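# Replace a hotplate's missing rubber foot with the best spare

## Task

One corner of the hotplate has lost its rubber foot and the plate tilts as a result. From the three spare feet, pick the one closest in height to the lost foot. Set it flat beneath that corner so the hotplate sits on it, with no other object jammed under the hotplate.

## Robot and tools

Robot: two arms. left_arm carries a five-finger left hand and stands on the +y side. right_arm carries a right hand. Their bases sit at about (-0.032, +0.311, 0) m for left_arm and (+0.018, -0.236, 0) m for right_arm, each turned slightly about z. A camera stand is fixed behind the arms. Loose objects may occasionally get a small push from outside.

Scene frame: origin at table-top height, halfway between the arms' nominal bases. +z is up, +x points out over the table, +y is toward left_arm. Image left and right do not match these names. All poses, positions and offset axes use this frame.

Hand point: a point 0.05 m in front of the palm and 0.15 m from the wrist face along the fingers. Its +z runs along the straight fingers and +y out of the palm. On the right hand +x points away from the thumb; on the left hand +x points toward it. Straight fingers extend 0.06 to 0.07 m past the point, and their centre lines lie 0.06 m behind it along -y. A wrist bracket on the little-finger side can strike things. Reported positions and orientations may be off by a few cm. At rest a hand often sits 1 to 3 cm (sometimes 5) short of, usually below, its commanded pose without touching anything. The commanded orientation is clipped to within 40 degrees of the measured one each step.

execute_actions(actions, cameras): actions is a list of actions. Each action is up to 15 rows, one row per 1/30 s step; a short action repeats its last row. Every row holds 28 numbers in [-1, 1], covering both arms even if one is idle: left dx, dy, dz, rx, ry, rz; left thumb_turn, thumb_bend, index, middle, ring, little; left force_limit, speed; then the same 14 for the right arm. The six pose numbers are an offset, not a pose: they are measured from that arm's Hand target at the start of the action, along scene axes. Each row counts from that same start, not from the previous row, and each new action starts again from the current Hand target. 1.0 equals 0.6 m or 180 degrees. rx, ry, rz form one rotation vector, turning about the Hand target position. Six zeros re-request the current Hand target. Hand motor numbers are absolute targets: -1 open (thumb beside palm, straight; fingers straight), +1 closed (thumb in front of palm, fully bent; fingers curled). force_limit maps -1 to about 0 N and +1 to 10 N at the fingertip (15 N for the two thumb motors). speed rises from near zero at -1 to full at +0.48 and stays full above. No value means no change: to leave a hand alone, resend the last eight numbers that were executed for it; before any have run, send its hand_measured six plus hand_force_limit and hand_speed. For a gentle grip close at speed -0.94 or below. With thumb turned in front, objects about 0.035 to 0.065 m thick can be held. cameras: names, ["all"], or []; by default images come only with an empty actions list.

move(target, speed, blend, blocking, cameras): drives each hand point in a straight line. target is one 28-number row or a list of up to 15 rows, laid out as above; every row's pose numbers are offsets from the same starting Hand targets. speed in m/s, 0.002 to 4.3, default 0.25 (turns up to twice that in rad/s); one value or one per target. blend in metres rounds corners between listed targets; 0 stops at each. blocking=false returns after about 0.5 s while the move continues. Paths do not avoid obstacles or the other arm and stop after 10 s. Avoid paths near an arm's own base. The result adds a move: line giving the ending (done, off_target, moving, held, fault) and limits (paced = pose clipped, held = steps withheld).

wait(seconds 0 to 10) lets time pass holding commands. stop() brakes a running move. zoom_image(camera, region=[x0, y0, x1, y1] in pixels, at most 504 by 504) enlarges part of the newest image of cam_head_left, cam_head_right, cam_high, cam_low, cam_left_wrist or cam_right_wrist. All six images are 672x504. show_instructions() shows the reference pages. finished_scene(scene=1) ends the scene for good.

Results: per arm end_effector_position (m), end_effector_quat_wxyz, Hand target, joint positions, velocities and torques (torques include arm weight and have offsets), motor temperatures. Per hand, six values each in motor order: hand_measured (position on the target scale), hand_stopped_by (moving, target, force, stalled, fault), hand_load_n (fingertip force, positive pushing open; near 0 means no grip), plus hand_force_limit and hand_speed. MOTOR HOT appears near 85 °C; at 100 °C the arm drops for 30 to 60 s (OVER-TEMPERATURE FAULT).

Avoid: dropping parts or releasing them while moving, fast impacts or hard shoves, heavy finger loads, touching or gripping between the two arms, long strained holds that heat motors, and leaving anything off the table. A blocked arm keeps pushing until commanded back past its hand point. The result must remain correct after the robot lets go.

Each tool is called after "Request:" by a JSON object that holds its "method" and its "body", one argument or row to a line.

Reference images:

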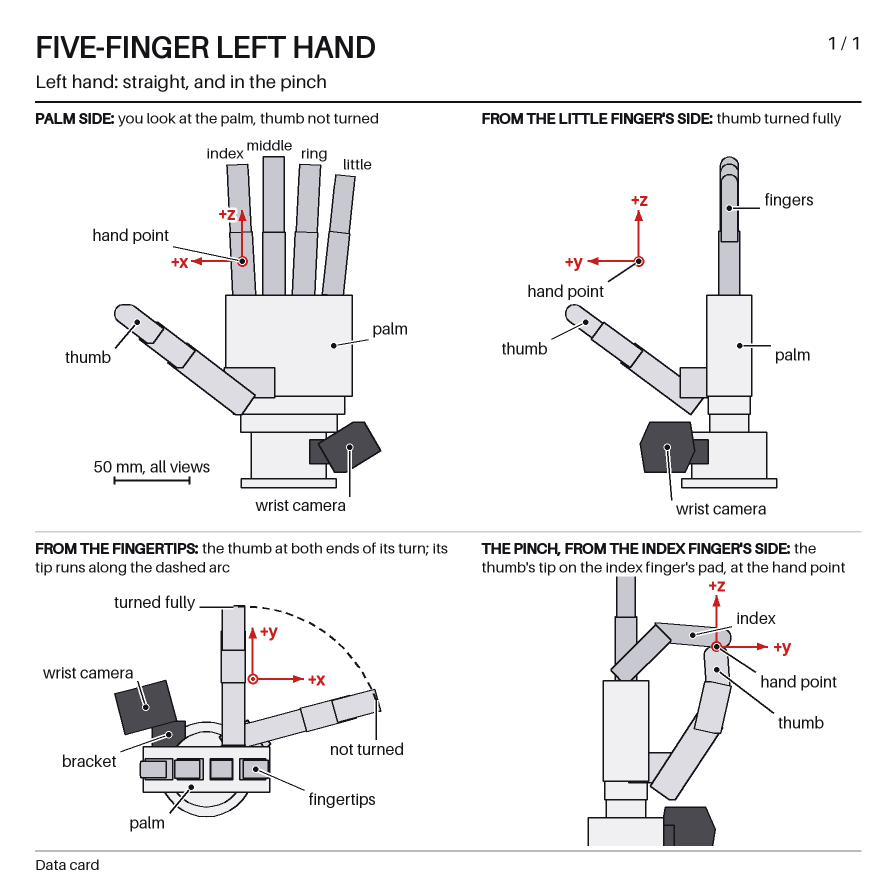

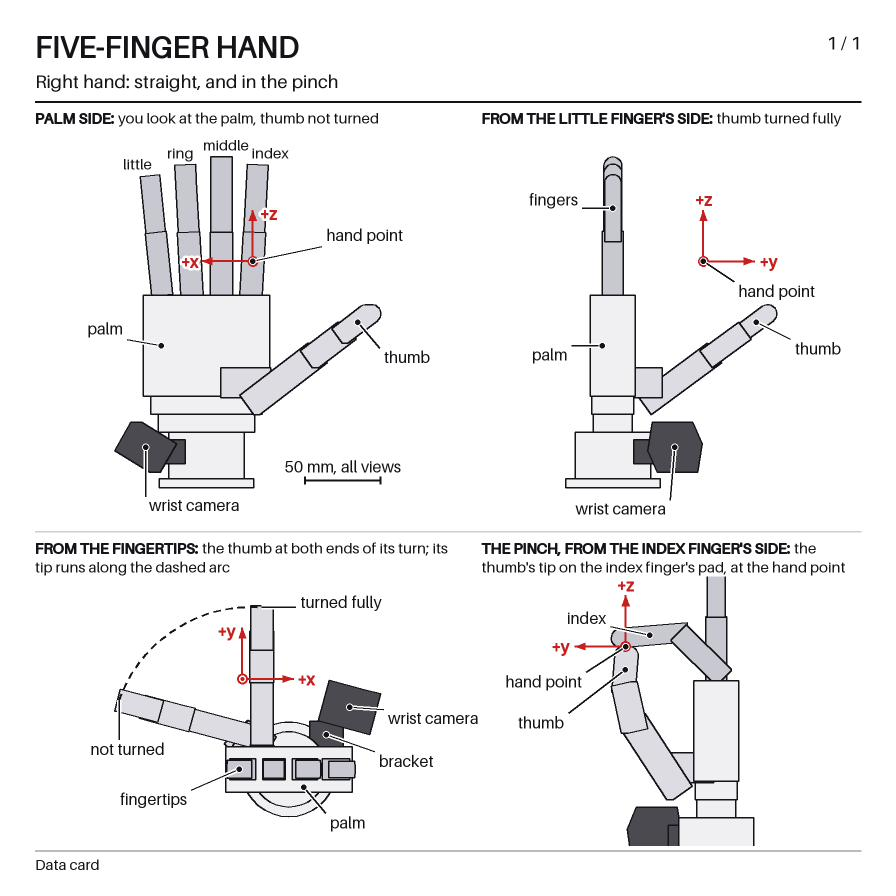

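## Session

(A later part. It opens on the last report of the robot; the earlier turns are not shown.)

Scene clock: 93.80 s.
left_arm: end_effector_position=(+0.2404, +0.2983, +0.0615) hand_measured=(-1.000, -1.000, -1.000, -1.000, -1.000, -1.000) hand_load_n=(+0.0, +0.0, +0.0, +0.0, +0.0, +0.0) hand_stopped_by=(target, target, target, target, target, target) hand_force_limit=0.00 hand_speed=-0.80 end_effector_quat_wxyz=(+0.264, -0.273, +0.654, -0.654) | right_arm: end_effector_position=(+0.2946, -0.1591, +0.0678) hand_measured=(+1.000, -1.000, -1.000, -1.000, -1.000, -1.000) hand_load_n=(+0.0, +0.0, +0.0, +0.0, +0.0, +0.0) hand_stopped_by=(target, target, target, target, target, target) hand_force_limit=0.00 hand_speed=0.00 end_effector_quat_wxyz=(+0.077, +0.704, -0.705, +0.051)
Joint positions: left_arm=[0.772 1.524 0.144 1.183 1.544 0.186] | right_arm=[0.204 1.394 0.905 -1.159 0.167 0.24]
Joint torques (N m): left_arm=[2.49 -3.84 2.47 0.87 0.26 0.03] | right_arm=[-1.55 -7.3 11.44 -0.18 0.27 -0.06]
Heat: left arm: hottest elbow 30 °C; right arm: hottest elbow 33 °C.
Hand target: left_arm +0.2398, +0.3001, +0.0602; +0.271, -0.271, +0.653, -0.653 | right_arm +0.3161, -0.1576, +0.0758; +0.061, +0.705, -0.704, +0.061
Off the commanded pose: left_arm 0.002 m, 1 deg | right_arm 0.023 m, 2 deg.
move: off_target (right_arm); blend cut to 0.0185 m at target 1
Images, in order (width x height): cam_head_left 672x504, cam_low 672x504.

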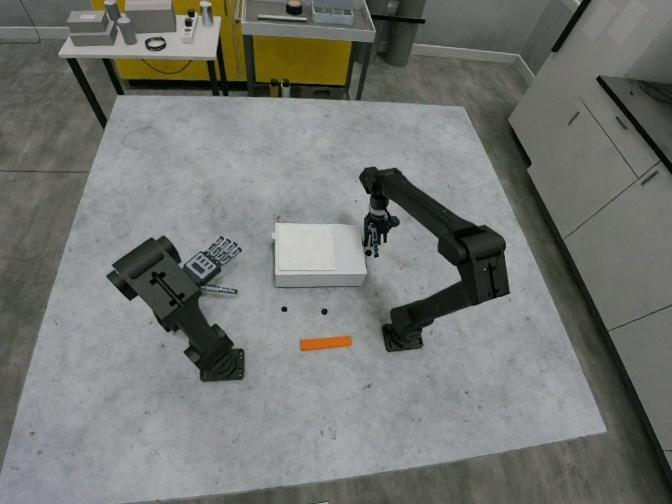

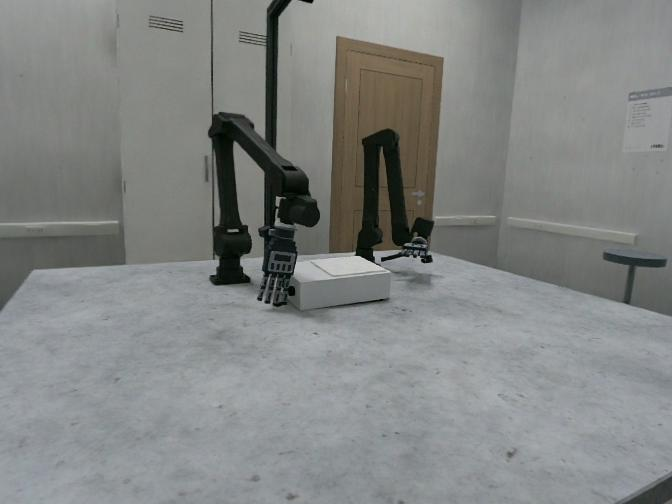

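Request:
{"method": "move", "body": {
  "target": [
    [0,0,0, 0,0,0, -1,-1,-1,-1,-1,-1,0,-0.8, 0,0.0,0.04, 0,0,0, 1,-1,-1,-1,-1,-1,0,0],
    [0,0,0, 0,0,0, -1,-1,-1,-1,-1,-1,0,-0.8, -0.12,0.0068,0.04, 0,0,0, 1,-1,-1,-1,-1,-1,0,0],
    [0,0,0, 0,0,0, -1,-1,-1,-1,-1,-1,0,-0.8, -0.12,0.0068,-0.01, 0,0,0, 1,-1,-1,-1,-1,-1,0,0]
  ],
  "speed": [0.1,0.12,0.06],
  "cameras": ["cam_low","cam_head_left"]
}}

Request:
{"method": "zoom_image", "body": {
  "camera": "cam_low",
  "region": [220, 240, 340, 330]
}}

Request:
{"method": "zoom_image", "body": {
  "camera": "cam_head_left",
  "region": [320, 200, 460, 340]
}}

Scene clock: 98.10 s.
left_arm: end_effector_position=(+0.2404, +0.2983, +0.0615) hand_measured=(-1.000, -1.000, -1.000, -1.000, -1.000, -1.000) hand_load_n=(-0.5, +0.5, -0.5, +0.0, +0.0, +0.0) hand_stopped_by=(target, target, target, target, target, target) hand_force_limit=0.00 hand_speed=-0.80 end_effector_quat_wxyz=(+0.264, -0.273, +0.654, -0.654) | right_arm: end_effector_position=(+0.2413, -0.1569, +0.0720) hand_measured=(+1.000, -1.000, -1.000, -1.000, -1.000, -1.000) hand_load_n=(+0.0, +0.0, +0.0, +0.0, +0.0, +0.0) hand_stopped_by=(target, target, target, target, target, target) hand_force_limit=0.00 hand_speed=0.00 end_effector_quat_wxyz=(+0.063, +0.706, -0.703, +0.061)
Joint positions: left_arm=[0.772 1.524 0.144 1.183 1.544 0.186] | right_arm=[0.255 1.223 0.769 -1.169 0.167 0.283]
Joint torques (N m): left_arm=[2.9 -3.55 2.24 0.8 0.26 0.06] | right_arm=[-0.97 -5.36 8.18 -0.1 0.15 0.08]
Heat: left arm: hottest elbow 30 °C; right arm: hottest elbow 34 °C.
Hand target: left_arm +0.2398, +0.3001, +0.0602; +0.271, -0.271, +0.653, -0.653 | right_arm +0.2441, -0.1535, +0.0699; +0.061, +0.705, -0.704, +0.061
Off the commanded pose: left_arm 0.002 m, 1 deg | right_arm 0.005 m, 0 deg.
move: done
Images, in order (width x height): cam_head_left 672x504, cam_low 672x504.

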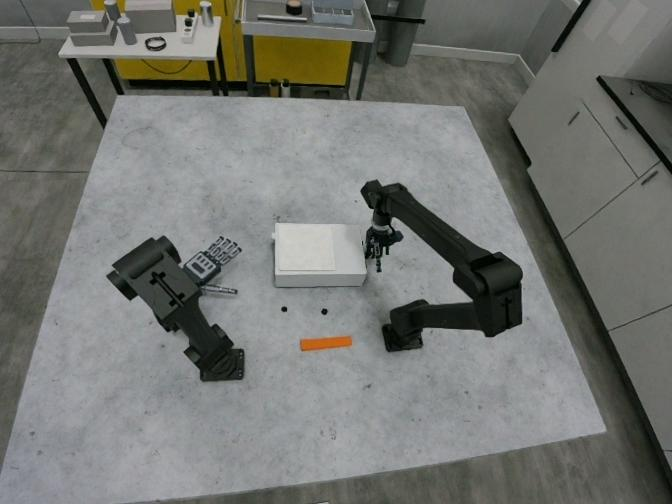

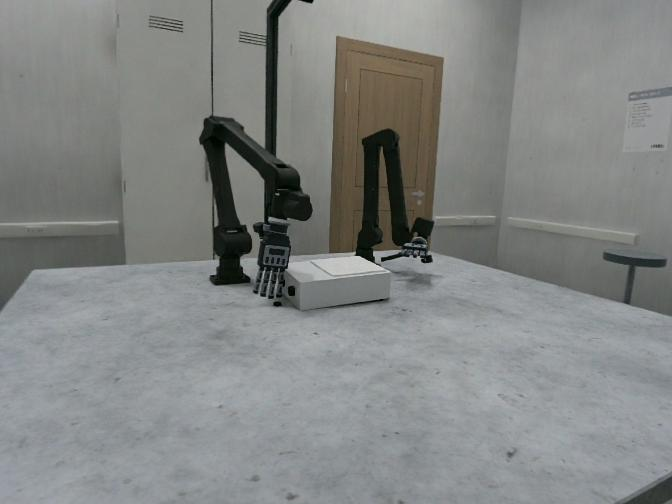

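Scaled by 4.200 from the camera's 672x504 image, which has a finer 960x720 frame.

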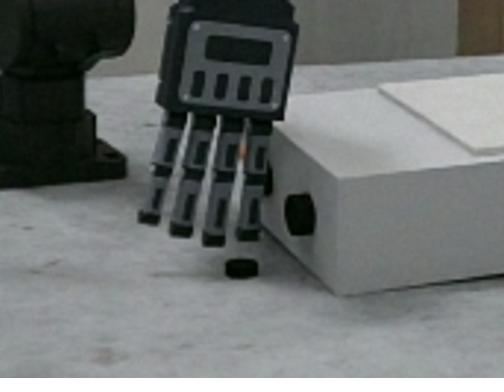

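Scaled by 3.600 from the camera's 672x504 image, which has a finer 960x720 frame.

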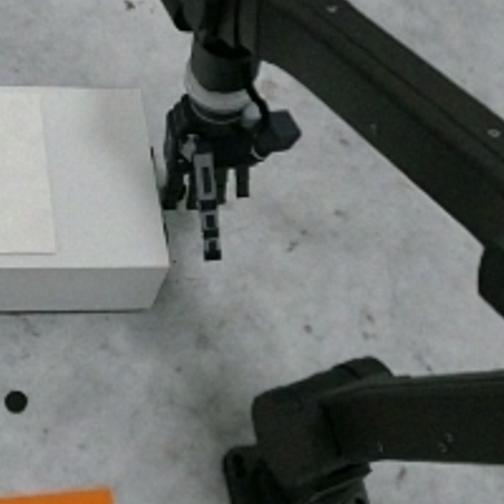

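Request:
{"method": "move", "body": {
  "target": [
    [0,0,0, 0,0,0, -1,-1,-1,-1,-1,-1,0,-0.8, 0.005,0.0,-0.013, 0,0,0, 1,-1,-1,-1,-1,-1,0,0],
    [0,0,0, 0,0,0, -1,-1,-1,-1,-1,-1,0,-0.8, 0.06,0.0,-0.004, 0,0,0, 1,-1,-1,-1,-1,-1,0,0],
    [0,0,0, 0,0,0, -1,-1,-1,-1,-1,-1,0,-0.8, 0.124,0.0,0.001, 0,0,0, 1,-1,-1,-1,-1,-1,0,0]
  ],
  "speed": [0.05,0.05,0.05],
  "cameras": ["cam_low","cam_head_left"]
}}

Request:
{"method": "zoom_image", "body": {
  "camera": "cam_low",
  "region": [220, 240, 340, 330]
}}

Request:
{"method": "zoom_image", "body": {
  "camera": "cam_head_left",
  "region": [320, 200, 460, 340]
}}

Scene clock: 102.27 s.
left_arm: end_effector_position=(+0.2404, +0.2983, +0.0615) hand_measured=(-1.000, -1.000, -1.000, -1.000, -1.000, -1.000) hand_load_n=(+0.0, +0.0, +0.0, +0.0, +0.0, +0.0) hand_stopped_by=(target, target, target, target, target, target) hand_force_limit=0.00 hand_speed=-0.80 end_effector_quat_wxyz=(+0.264, -0.273, +0.654, -0.654) | right_arm: end_effector_position=(+0.2982, -0.1551, +0.0624) hand_measured=(+1.000, -1.000, -1.000, -1.000, -1.000, -1.000) hand_load_n=(+0.0, +0.0, +0.0, +0.0, +0.0, +0.0) hand_stopped_by=(target, target, target, target, target, target) hand_force_limit=0.00 hand_speed=0.00 end_effector_quat_wxyz=(+0.075, +0.703, -0.705, +0.053)
Joint positions: left_arm=[0.772 1.524 0.144 1.183 1.544 0.186] | right_arm=[0.213 1.409 0.906 -1.141 0.167 0.249]
Joint torques (N m): left_arm=[3.49 -3.66 2.32 1.01 0.27 0.07] | right_arm=[-1.2 -7.24 11.3 -0.32 0.26 -0.08]
Heat: left arm: hottest elbow 30 °C; right arm: hottest elbow 34 °C.
Hand target: left_arm +0.2398, +0.3001, +0.0602; +0.271, -0.271, +0.653, -0.653 | right_arm +0.3185, -0.1535, +0.0705; +0.061, +0.705, -0.704, +0.061
Off the commanded pose: left_arm 0.002 m, 1 deg | right_arm 0.022 m, 2 deg.
move: off_target (right_arm)
Images, in order (width x height): cam_head_left 672x504, cam_low 672x504.

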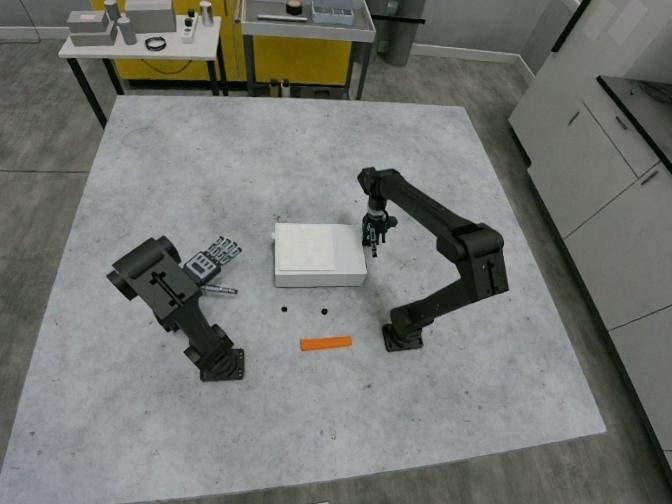

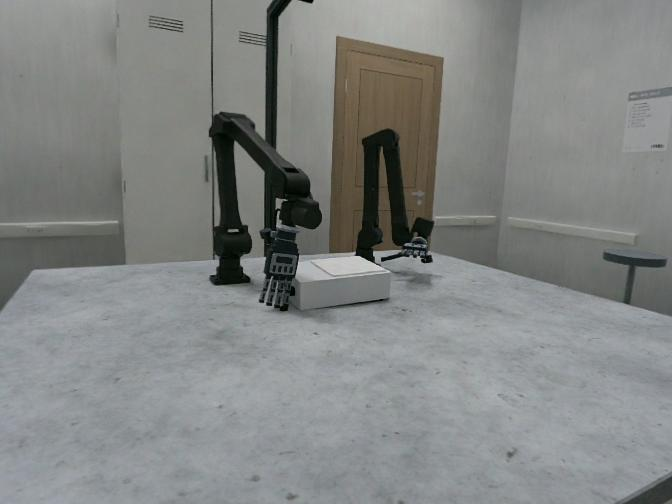

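Scaled by 4.200 from the camera's 672x504 image, which has a finer 960x720 frame.

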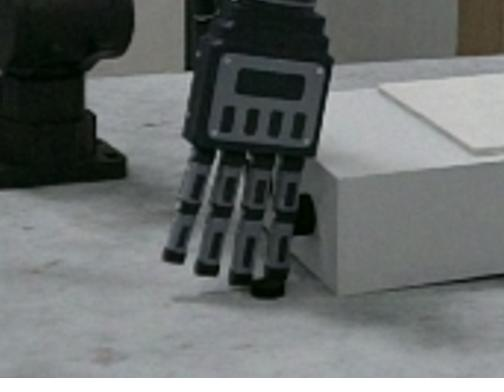

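Scaled by 3.600 from the camera's 672x504 image, which has a finer 960x720 frame.

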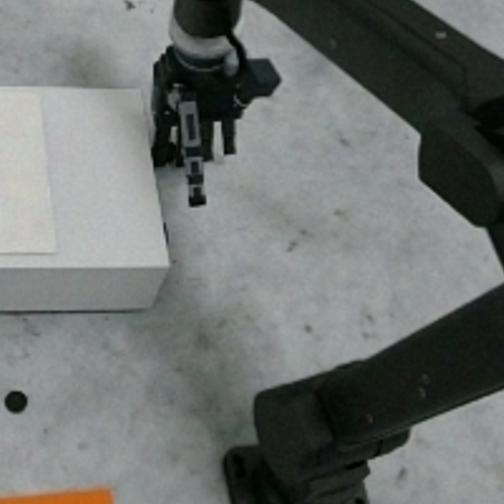

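Request:
{"method": "move", "body": {
  "target": [
    [0,0,0, 0,0,0, -1,-1,-1,-1,-1,-1,0,-0.8, -0.064,-0.01,0.01, 0,0,0, 1,-1,-1,-1,-1,-1,0,0],
    [0,0,0, 0,0,0, -1,-1,-1,-1,-1,-1,0,-0.8, -0.064,-0.04,0.16, 0,0,0, 1,-1,-1,-1,-1,-1,0,0],
    [0,0,0, 0,0,0, -1,-1,-1,-1,-1,-1,0,-0.8, 0.0358,-0.0775,0.16, 0.0437,-0.0437,-0.4986, 1,-1,-1,-1,-1,-1,0,0]
  ],
  "speed": [0.08,0.2,0.5],
  "cameras": ["cam_right_wrist","cam_low","cam_head_left"]
}}

Scene clock: 108.47 s.
left_arm: end_effector_position=(+0.2404, +0.2983, +0.0615) hand_measured=(-1.000, -1.000, -1.000, -1.000, -1.000, -1.000) hand_load_n=(+0.0, +0.0, +0.0, +0.0, +0.0, +0.0) hand_stopped_by=(target, target, target, target, target, target) hand_force_limit=0.00 hand_speed=-0.80 end_effector_quat_wxyz=(+0.264, -0.273, +0.654, -0.654) | right_arm: end_effector_position=(+0.3365, -0.2012, +0.1608) hand_measured=(+1.000, -1.000, -1.000, -1.000, -1.000, -1.000) hand_load_n=(+0.0, +0.0, +0.0, +0.0, +0.0, +0.0) hand_stopped_by=(target, target, target, target, target, target) hand_force_limit=0.00 hand_speed=0.00 end_effector_quat_wxyz=(-0.013, -0.003, +1.000, +0.003)
Joint positions: left_arm=[0.772 1.524 0.144 1.183 1.544 0.186] | right_arm=[-0.119 1.13 0.938 -1.406 -0.004 1.475]
Joint torques (N m): left_arm=[2.55 -3.6 2.13 1.1 0.31 0.03] | right_arm=[-0.15 -6.65 9.03 -0.08 0.12 0.07]
Heat: left arm: hottest elbow 30 °C; right arm: hottest elbow 34 °C.
Hand target: left_arm +0.2398, +0.3001, +0.0602; +0.271, -0.271, +0.653, -0.653 | right_arm +0.3400, -0.1999, +0.1664; +0.000, +0.000, +1.000, +0.000
Off the commanded pose: left_arm 0.002 m, 1 deg | right_arm 0.007 m, 2 deg.
move: done
camera_calibration:
cam_right_wrist: T_world_to_cam=[[-0.287141, 0.957804, -0.0127558, 0.293298], [0.859164, 0.263412, 0.438693, -0.298781], [0.423542, 0.115007, -0.898546, 0.140548], [0, 0, 0, 1]] pos_world=[0.281392, -0.218383, 0.261103]
Images, in order (width x height): cam_head_left 672x504, cam_low 672x504, cam_right_wrist 672x504.

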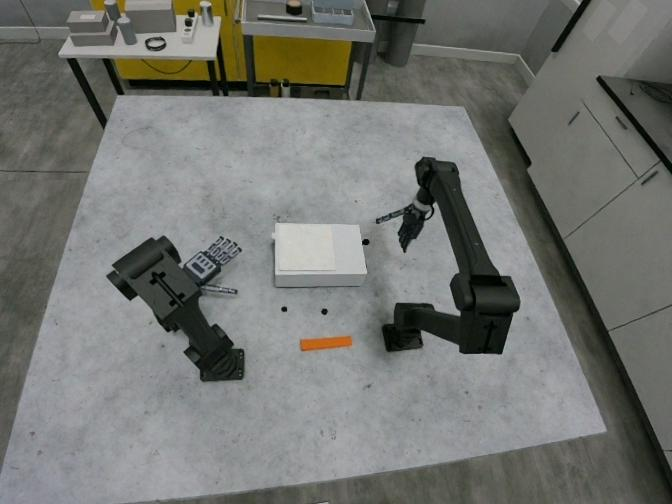

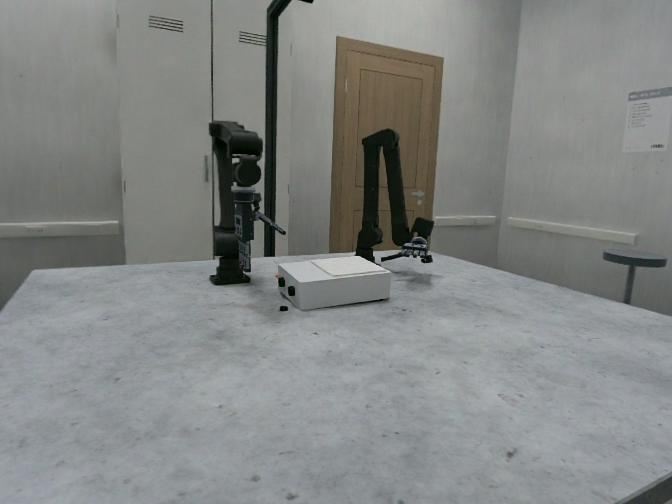

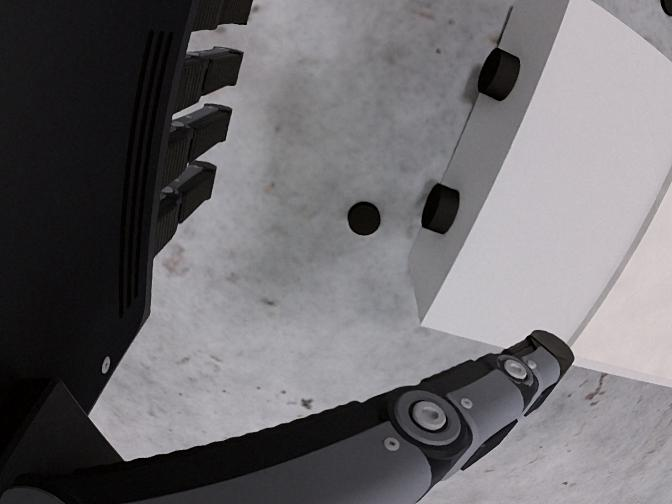

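Request:
{"method": "move", "body": {
  "target": [
    [-0.1,-0.083,0.317, 0.1951,0.4718,0.1951, -1,-1,-1,-1,-1,-1,0,-0.8, 0.094,0.05,0, 0,0.0556,0, 1,-1,-1,-1,-1,-1,0,0],
    [-0.1417,-0.3083,0.25, 0.1951,0.4718,0.1951, -1,-1,-1,-1,-1,-1,0,-0.8, 0.094,0.094,-0.11, 0,0.0556,0, 1,-1,-1,-1,-1,-1,0,0]
  ],
  "speed": [0.5,0.2],
  "cameras": ["all"]
}}

Scene clock: 129.73 s.
left_arm: end_effector_position=(+0.1518, +0.1196, +0.2113) hand_measured=(-1.000, -1.000, -1.000, -1.000, -1.000, -1.000) hand_load_n=(+0.0, +0.0, +0.0, -0.5, +0.0, +0.0) hand_stopped_by=(target, target, target, target, target, target) hand_force_limit=0.00 hand_speed=-0.80 end_effector_quat_wxyz=(+0.003, +0.706, -0.708, -0.004) | right_arm: end_effector_position=(+0.3926, -0.1465, +0.1029) hand_measured=(+1.000, -1.000, -1.000, -1.000, -1.000, -1.000) hand_load_n=(+0.0, +0.0, +0.0, +0.0, +0.0, +0.0) hand_stopped_by=(target, target, target, target, target, target) hand_force_limit=0.00 hand_speed=0.00 end_effector_quat_wxyz=(-0.087, -0.003, +0.996, -0.001)
Joint positions: left_arm=[-0.556 1.107 1.053 -1.526 0.003 -0.575] | right_arm=[0.049 1.436 1.054 -1.363 -0.012 1.642]
Joint torques (N m): left_arm=[1.55 -3.9 8.44 0.24 -0.1 -0.15] | right_arm=[-0.97 -8.23 8.39 -0.4 -0.13 0.11]
Motor temperatures (°C): left_arm=[27 28 31 26 25 23] | right_arm=[29 26 35 26 23 22]
Heat: left arm: hottest elbow 31 °C; right arm: hottest elbow 35 °C.
Hand target: left_arm +0.1548, +0.1151, +0.2103; +0.000, +0.707, -0.707, +0.001 | right_arm +0.3964, -0.1437, +0.1004; -0.087, +0.000, +0.996, +0.000
Off the commanded pose: left_arm 0.006 m, 1 deg | right_arm 0.005 m, 0 deg.
move: done; limits=paced
camera_calibration:
cam_left_wrist: T_world_to_cam=[[0.964587, -0.26258, 0.0249946, -0.124759], [-0.247827, -0.869777, 0.426695, 0.0633181], [-0.0903018, -0.417779, -0.90405, 0.366167], [0, 0, 0, 1]] pos_world=[0.169098, 0.175291, 0.307134]
cam_right_wrist: T_world_to_cam=[[-0.287721, 0.957437, 0.0230512, 0.252767], [0.914334, 0.267447, 0.304081, -0.343176], [0.284974, 0.108567, -0.952367, 0.11741], [0, 0, 0, 1]] pos_world=[0.353045, -0.162974, 0.210345]

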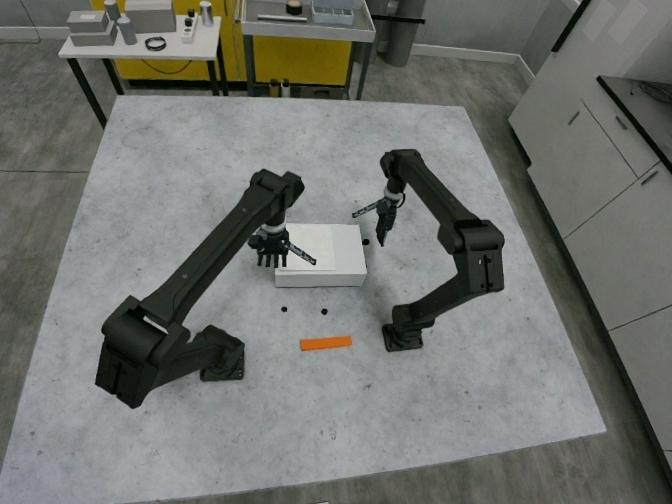

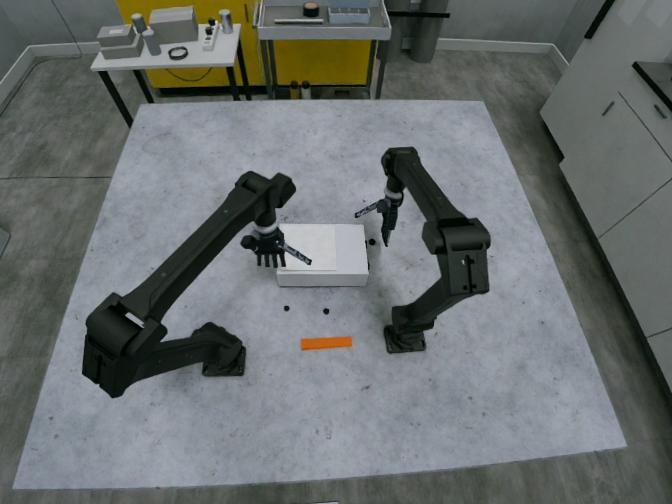

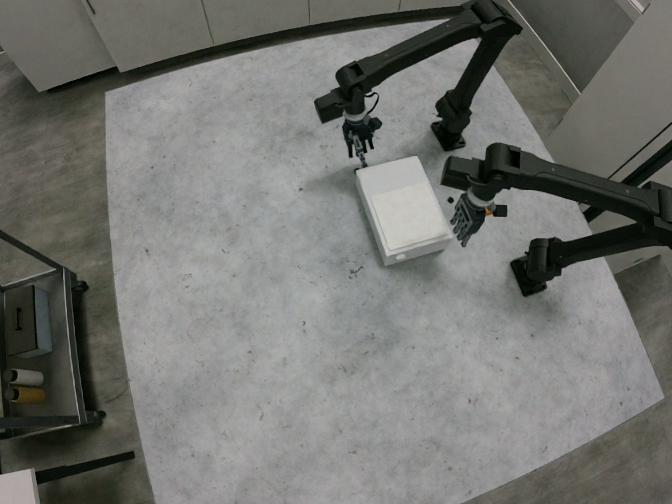

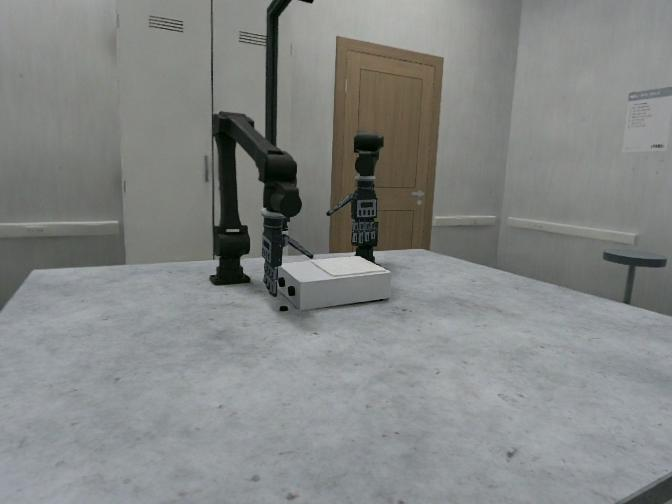

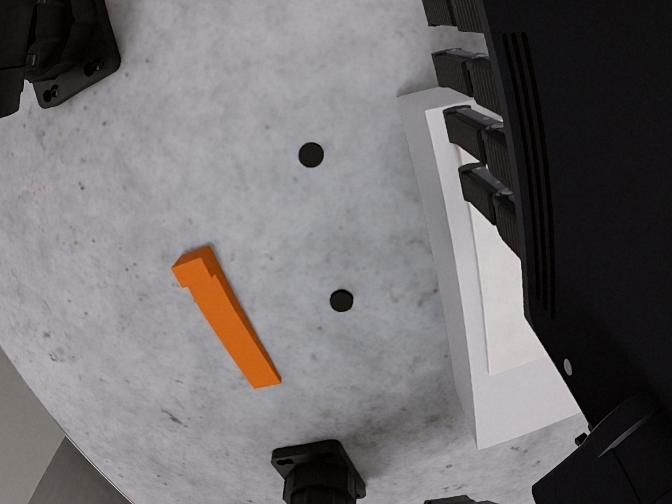

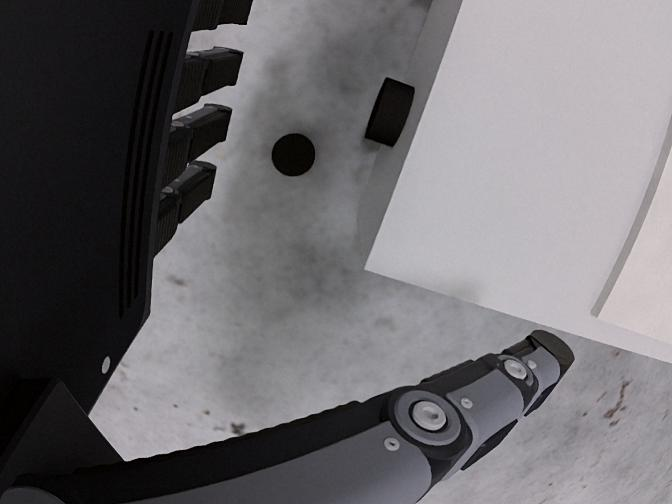

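Request:
{"method": "zoom_image", "body": {
  "camera": "cam_head_left",
  "region": [230, 160, 350, 300]
}}

Request:
{"method": "zoom_image", "body": {
  "camera": "cam_high",
  "region": [380, 150, 520, 280]
}}

Request:
{"method": "zoom_image", "body": {
  "camera": "cam_low",
  "region": [250, 180, 410, 320]
}}

Scaled by 3.600 from the camera's 672x504 image, which has a finer 960x720 frame.

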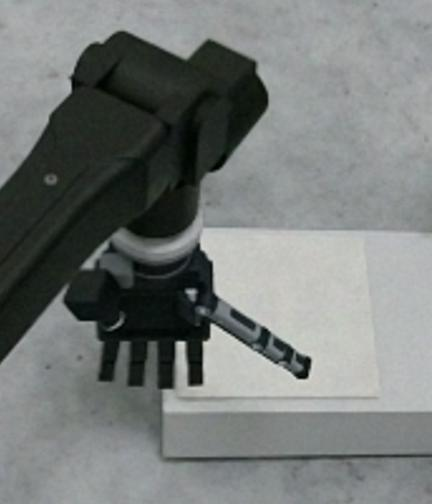

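Scaled by 3.600 from the camera's 672x504 image, which has a finer 960x720 frame.

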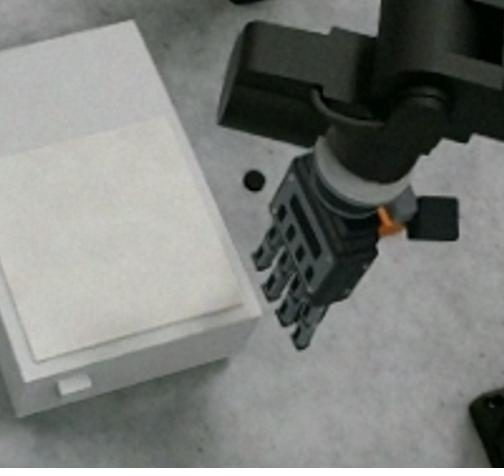

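Scaled by 3.150 from the camera's 672x504 image, which has a finer 960x720 frame.

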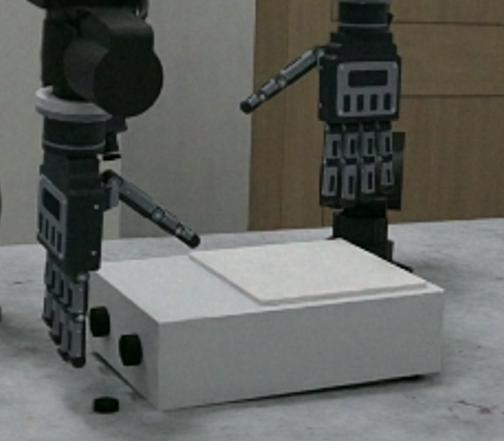

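Request:
{"method": "zoom_image", "body": {
  "camera": "cam_right_wrist",
  "region": [330, 190, 410, 290]
}}

Scaled by 5.040 from the camera's 672x504 image, which has a finer 960x720 frame.

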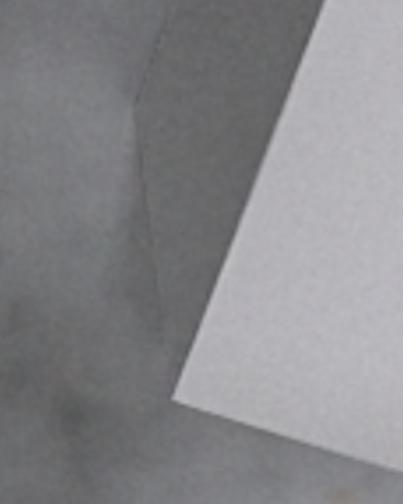

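Request:
{"method": "move", "body": {
  "target": [
    [0.0553,-0.01,-0.0588, 0,0,0, -1,-1,-1,-1,-1,-1,0,-0.8, 0.002,0,-0.0657, 0,0,0, 1,-1,-1,-1,-1,-1,0,0]
  ],
  "speed": [0.08],
  "cameras": ["cam_right_wrist","cam_left_wrist","cam_low","cam_high","cam_head_left"]
}}

Request:
{"method": "zoom_image", "body": {
  "camera": "cam_high",
  "region": [380, 150, 520, 280]
}}

Request:
{"method": "zoom_image", "body": {
  "camera": "cam_low",
  "region": [250, 180, 410, 320]
}}

Request:
{"method": "zoom_image", "body": {
  "camera": "cam_head_left",
  "region": [230, 160, 350, 300]
}}

Scene clock: 133.37 s.
left_arm: end_effector_position=(+0.1831, +0.1085, +0.1782) hand_measured=(-1.000, -1.000, -1.000, -1.000, -1.000, -1.000) hand_load_n=(+0.0, +0.0, +0.0, -0.5, +0.5, +0.0) hand_stopped_by=(target, target, target, target, target, target) hand_force_limit=0.00 hand_speed=-0.80 end_effector_quat_wxyz=(+0.002, +0.707, -0.707, -0.003) | right_arm: end_effector_position=(+0.3946, -0.1463, +0.0643) hand_measured=(+1.000, -1.000, -1.000, -1.000, -1.000, -1.000) hand_load_n=(+0.0, +0.0, +0.0, +0.0, +0.0, +0.0) hand_stopped_by=(target, target, target, target, target, target) hand_force_limit=0.00 hand_speed=0.00 end_effector_quat_wxyz=(-0.086, -0.003, +0.996, +0.000)
Joint positions: left_arm=[-0.533 1.204 1.04 -1.414 0.002 -0.554] | right_arm=[0.049 1.485 0.995 -1.253 -0.012 1.642]
Joint torques (N m): left_arm=[2.73 -5.42 8.06 0.27 -0.07 0.13] | right_arm=[-0.56 -8.23 7.97 -0.5 -0.12 0.07]
Heat: left arm: hottest elbow 32 °C; right arm: hottest elbow 35 °C.
Hand target: left_arm +0.1879, +0.1090, +0.1750; +0.000, +0.707, -0.707, +0.001 | right_arm +0.3976, -0.1437, +0.0610; -0.087, +0.000, +0.996, +0.000
Off the commanded pose: left_arm 0.006 m, 0 deg | right_arm 0.005 m, 0 deg.
move: done
camera_calibration:
cam_left_wrist: T_world_to_cam=[[0.965209, -0.26, 0.0277729, -0.157948], [-0.246648, -0.870048, 0.426826, 0.0753055], [-0.0868112, -0.418827, -0.903907, 0.333876], [0, 0, 0, 1]] pos_world=[0.200011, 0.164289, 0.274037]
cam_right_wrist: T_world_to_cam=[[-0.287719, 0.957448, 0.0226083, 0.254031], [0.913645, 0.267324, 0.306253, -0.333194], [0.287177, 0.108771, -0.951682, 0.0792795], [0, 0, 0, 1]] pos_world=[0.354743, -0.162774, 0.171747]
Images, in order (width x height): cam_head_left 672x504, cam_high 672x504, cam_low 672x504, cam_left_wrist 672x504, cam_right_wrist 672x504.

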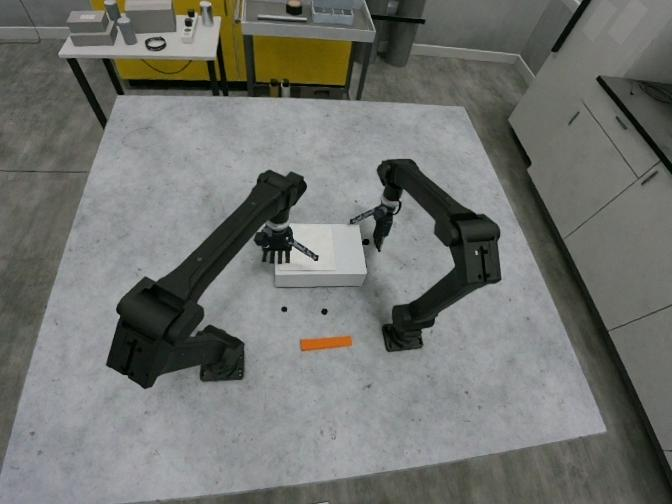

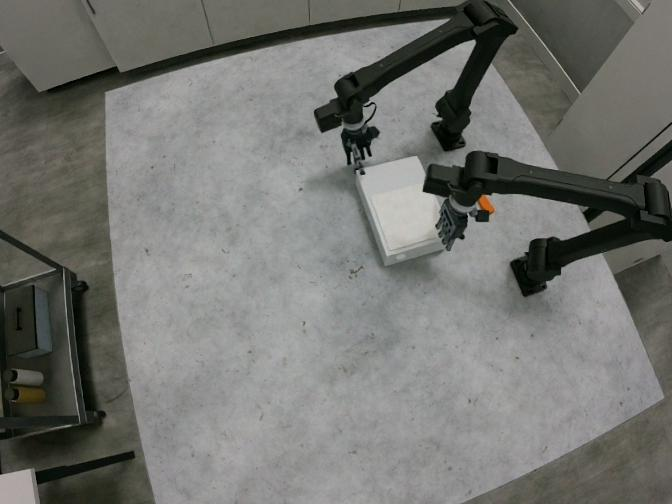

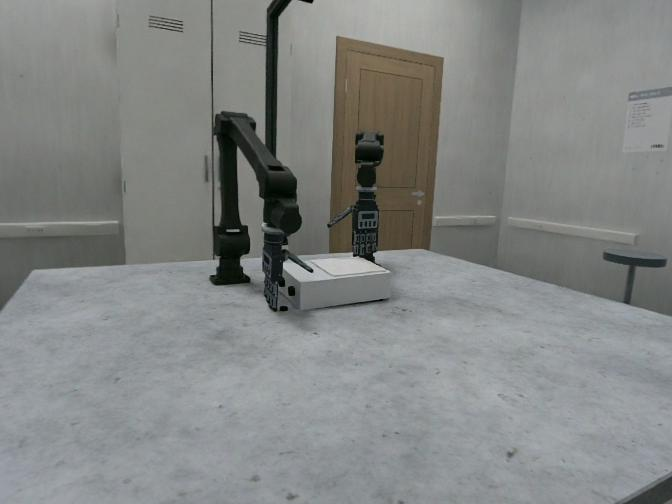

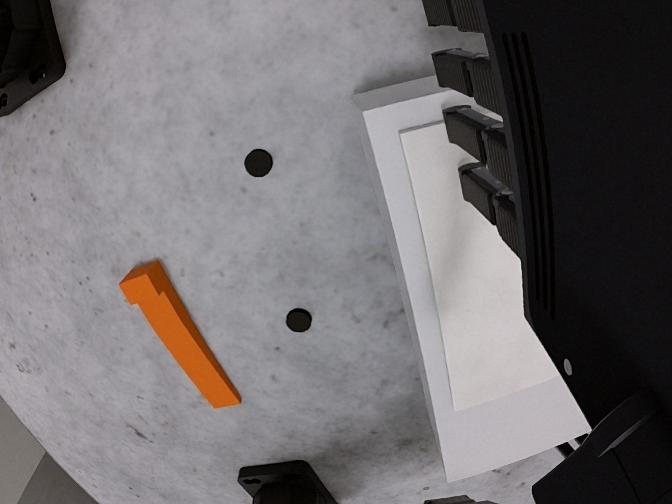

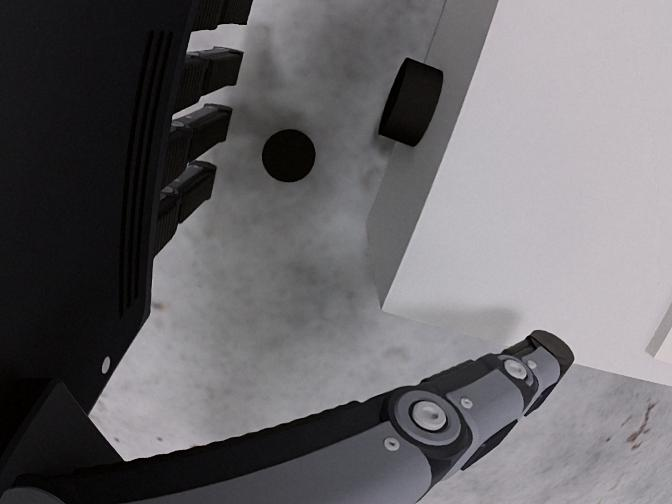

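Scaled by 3.600 from the camera's 672x504 image, which has a finer 960x720 frame.

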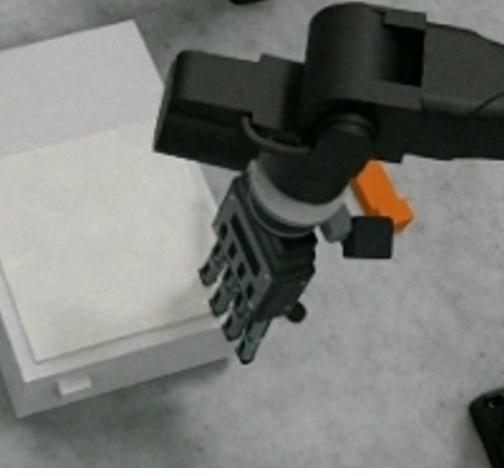

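Scaled by 3.150 from the camera's 672x504 image, which has a finer 960x720 frame.

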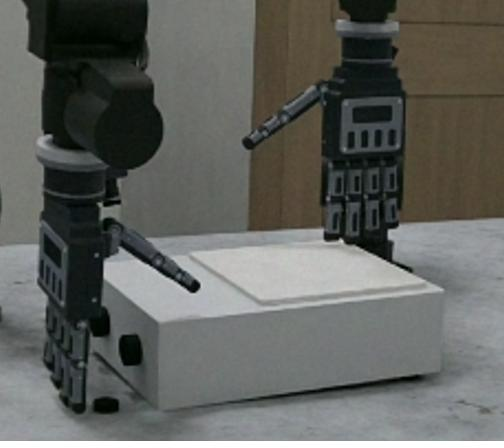

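Scaled by 3.600 from the camera's 672x504 image, which has a finer 960x720 frame.

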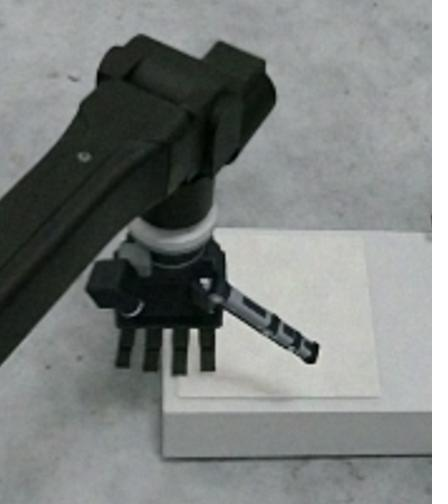

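Request:
{"method": "zoom_image", "body": {
  "camera": "cam_left_wrist",
  "region": [340, 60, 500, 180]
}}

Scaled by 3.150 from the camera's 672x504 image, which has a finer 960x720 frame.

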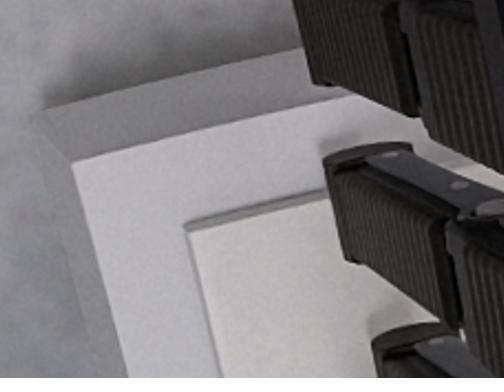

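Request:
{"method": "move", "body": {
  "target": [
    [-0.035,0.003,0.01, 0,0,0, -1,-1,-1,-1,-1,-1,0,-0.8, 0,0,0, 0,0,0, 1,-1,-1,-1,-1,-1,0,0],
    [-0.035,0.003,-0.03, 0,0,0, -1,-1,-1,-1,-1,-1,0,-0.8, 0,0,0, 0,0,0, 1,-1,-1,-1,-1,-1,0,0]
  ],
  "speed": [0.08,0.04],
  "cameras": ["cam_right_wrist","cam_left_wrist","cam_low"]
}}

Request:
{"method": "zoom_image", "body": {
  "camera": "cam_low",
  "region": [250, 180, 410, 320]
}}

Request:
{"method": "zoom_image", "body": {
  "camera": "cam_left_wrist",
  "region": [340, 60, 500, 180]
}}

Scene clock: 137.23 s.
left_arm: end_effector_position=(+0.1706, +0.1117, +0.1759) hand_measured=(-1.000, -1.000, -1.000, -1.000, -1.000, -1.000) hand_load_n=(+0.0, +0.0, +0.0, -1.0, +0.0, +0.0) hand_stopped_by=(target, target, target, target, target, target) hand_force_limit=0.00 hand_speed=-0.80 end_effector_quat_wxyz=(-0.002, +0.707, -0.707, +0.014) | right_arm: end_effector_position=(+0.3946, -0.1463, +0.0643) hand_measured=(+1.000, -1.000, -1.000, -1.000, -1.000, -1.000) hand_load_n=(+0.0, +0.0, +0.0, +0.0, +0.0, +0.0) hand_stopped_by=(target, target, target, target, target, target) hand_force_limit=0.00 hand_speed=0.00 end_effector_quat_wxyz=(-0.086, -0.003, +0.996, +0.000)
Joint positions: left_arm=[-0.546 1.144 0.99 -1.388 0.002 -0.565] | right_arm=[0.049 1.485 0.995 -1.253 -0.012 1.642]
Joint torques (N m): left_arm=[1.26 -3.72 5.61 0.76 -0.05 -0.14] | right_arm=[-0.5 -8.64 8.09 -0.4 -0.18 0.08]
Heat: left arm: hottest elbow 32 °C; right arm: hottest elbow 35 °C.
Hand target: left_arm +0.1670, +0.1108, +0.1570; +0.000, +0.707, -0.707, +0.001 | right_arm +0.3976, -0.1437, +0.0611; -0.087, +0.000, +0.996, +0.000
Off the commanded pose: left_arm 0.019 m, 2 deg | right_arm 0.005 m, 0 deg.
move: off_target (left_arm)
camera_calibration:
cam_left_wrist: T_world_to_cam=[[0.963312, -0.260983, 0.062591, -0.150687], [-0.261668, -0.861466, 0.435208, 0.0761437], [-0.0596619, -0.435619, -0.898152, 0.328231], [0, 0, 0, 1]] pos_world=[0.184665, 0.169252, 0.271095]
cam_right_wrist: T_world_to_cam=[[-0.287719, 0.957448, 0.0226083, 0.254031], [0.913645, 0.267324, 0.306253, -0.333194], [0.287177, 0.108771, -0.951682, 0.0792795], [0, 0, 0, 1]] pos_world=[0.354743, -0.162774, 0.171747]
Images, in order (width x height): cam_low 672x504, cam_left_wrist 672x504, cam_right_wrist 672x504.

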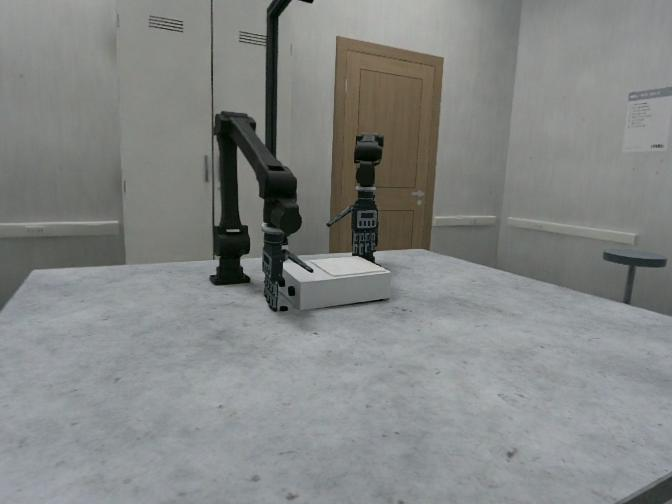

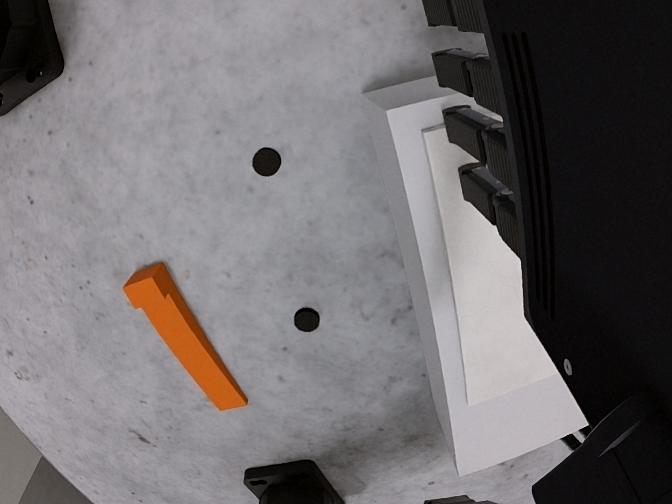

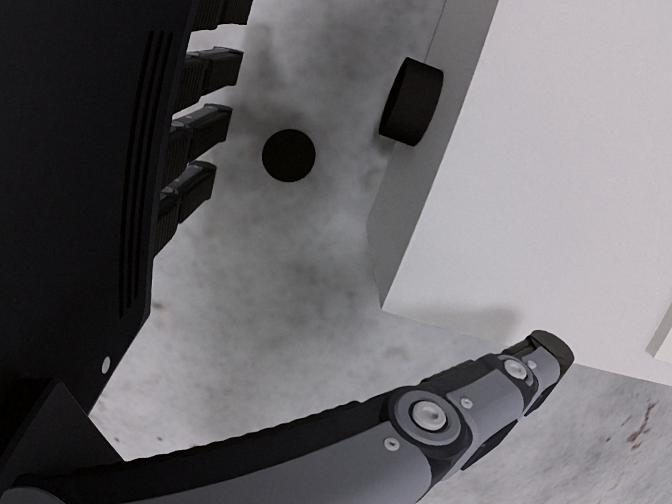

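Scaled by 3.150 from the camera's 672x504 image, which has a finer 960x720 frame.

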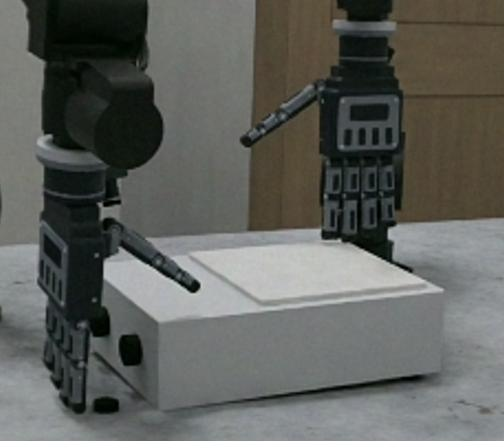

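Scaled by 3.150 from the camera's 672x504 image, which has a finer 960x720 frame.

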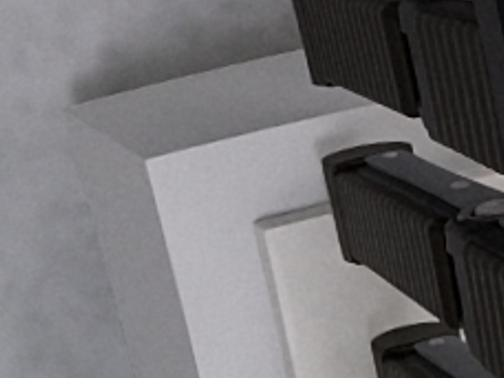

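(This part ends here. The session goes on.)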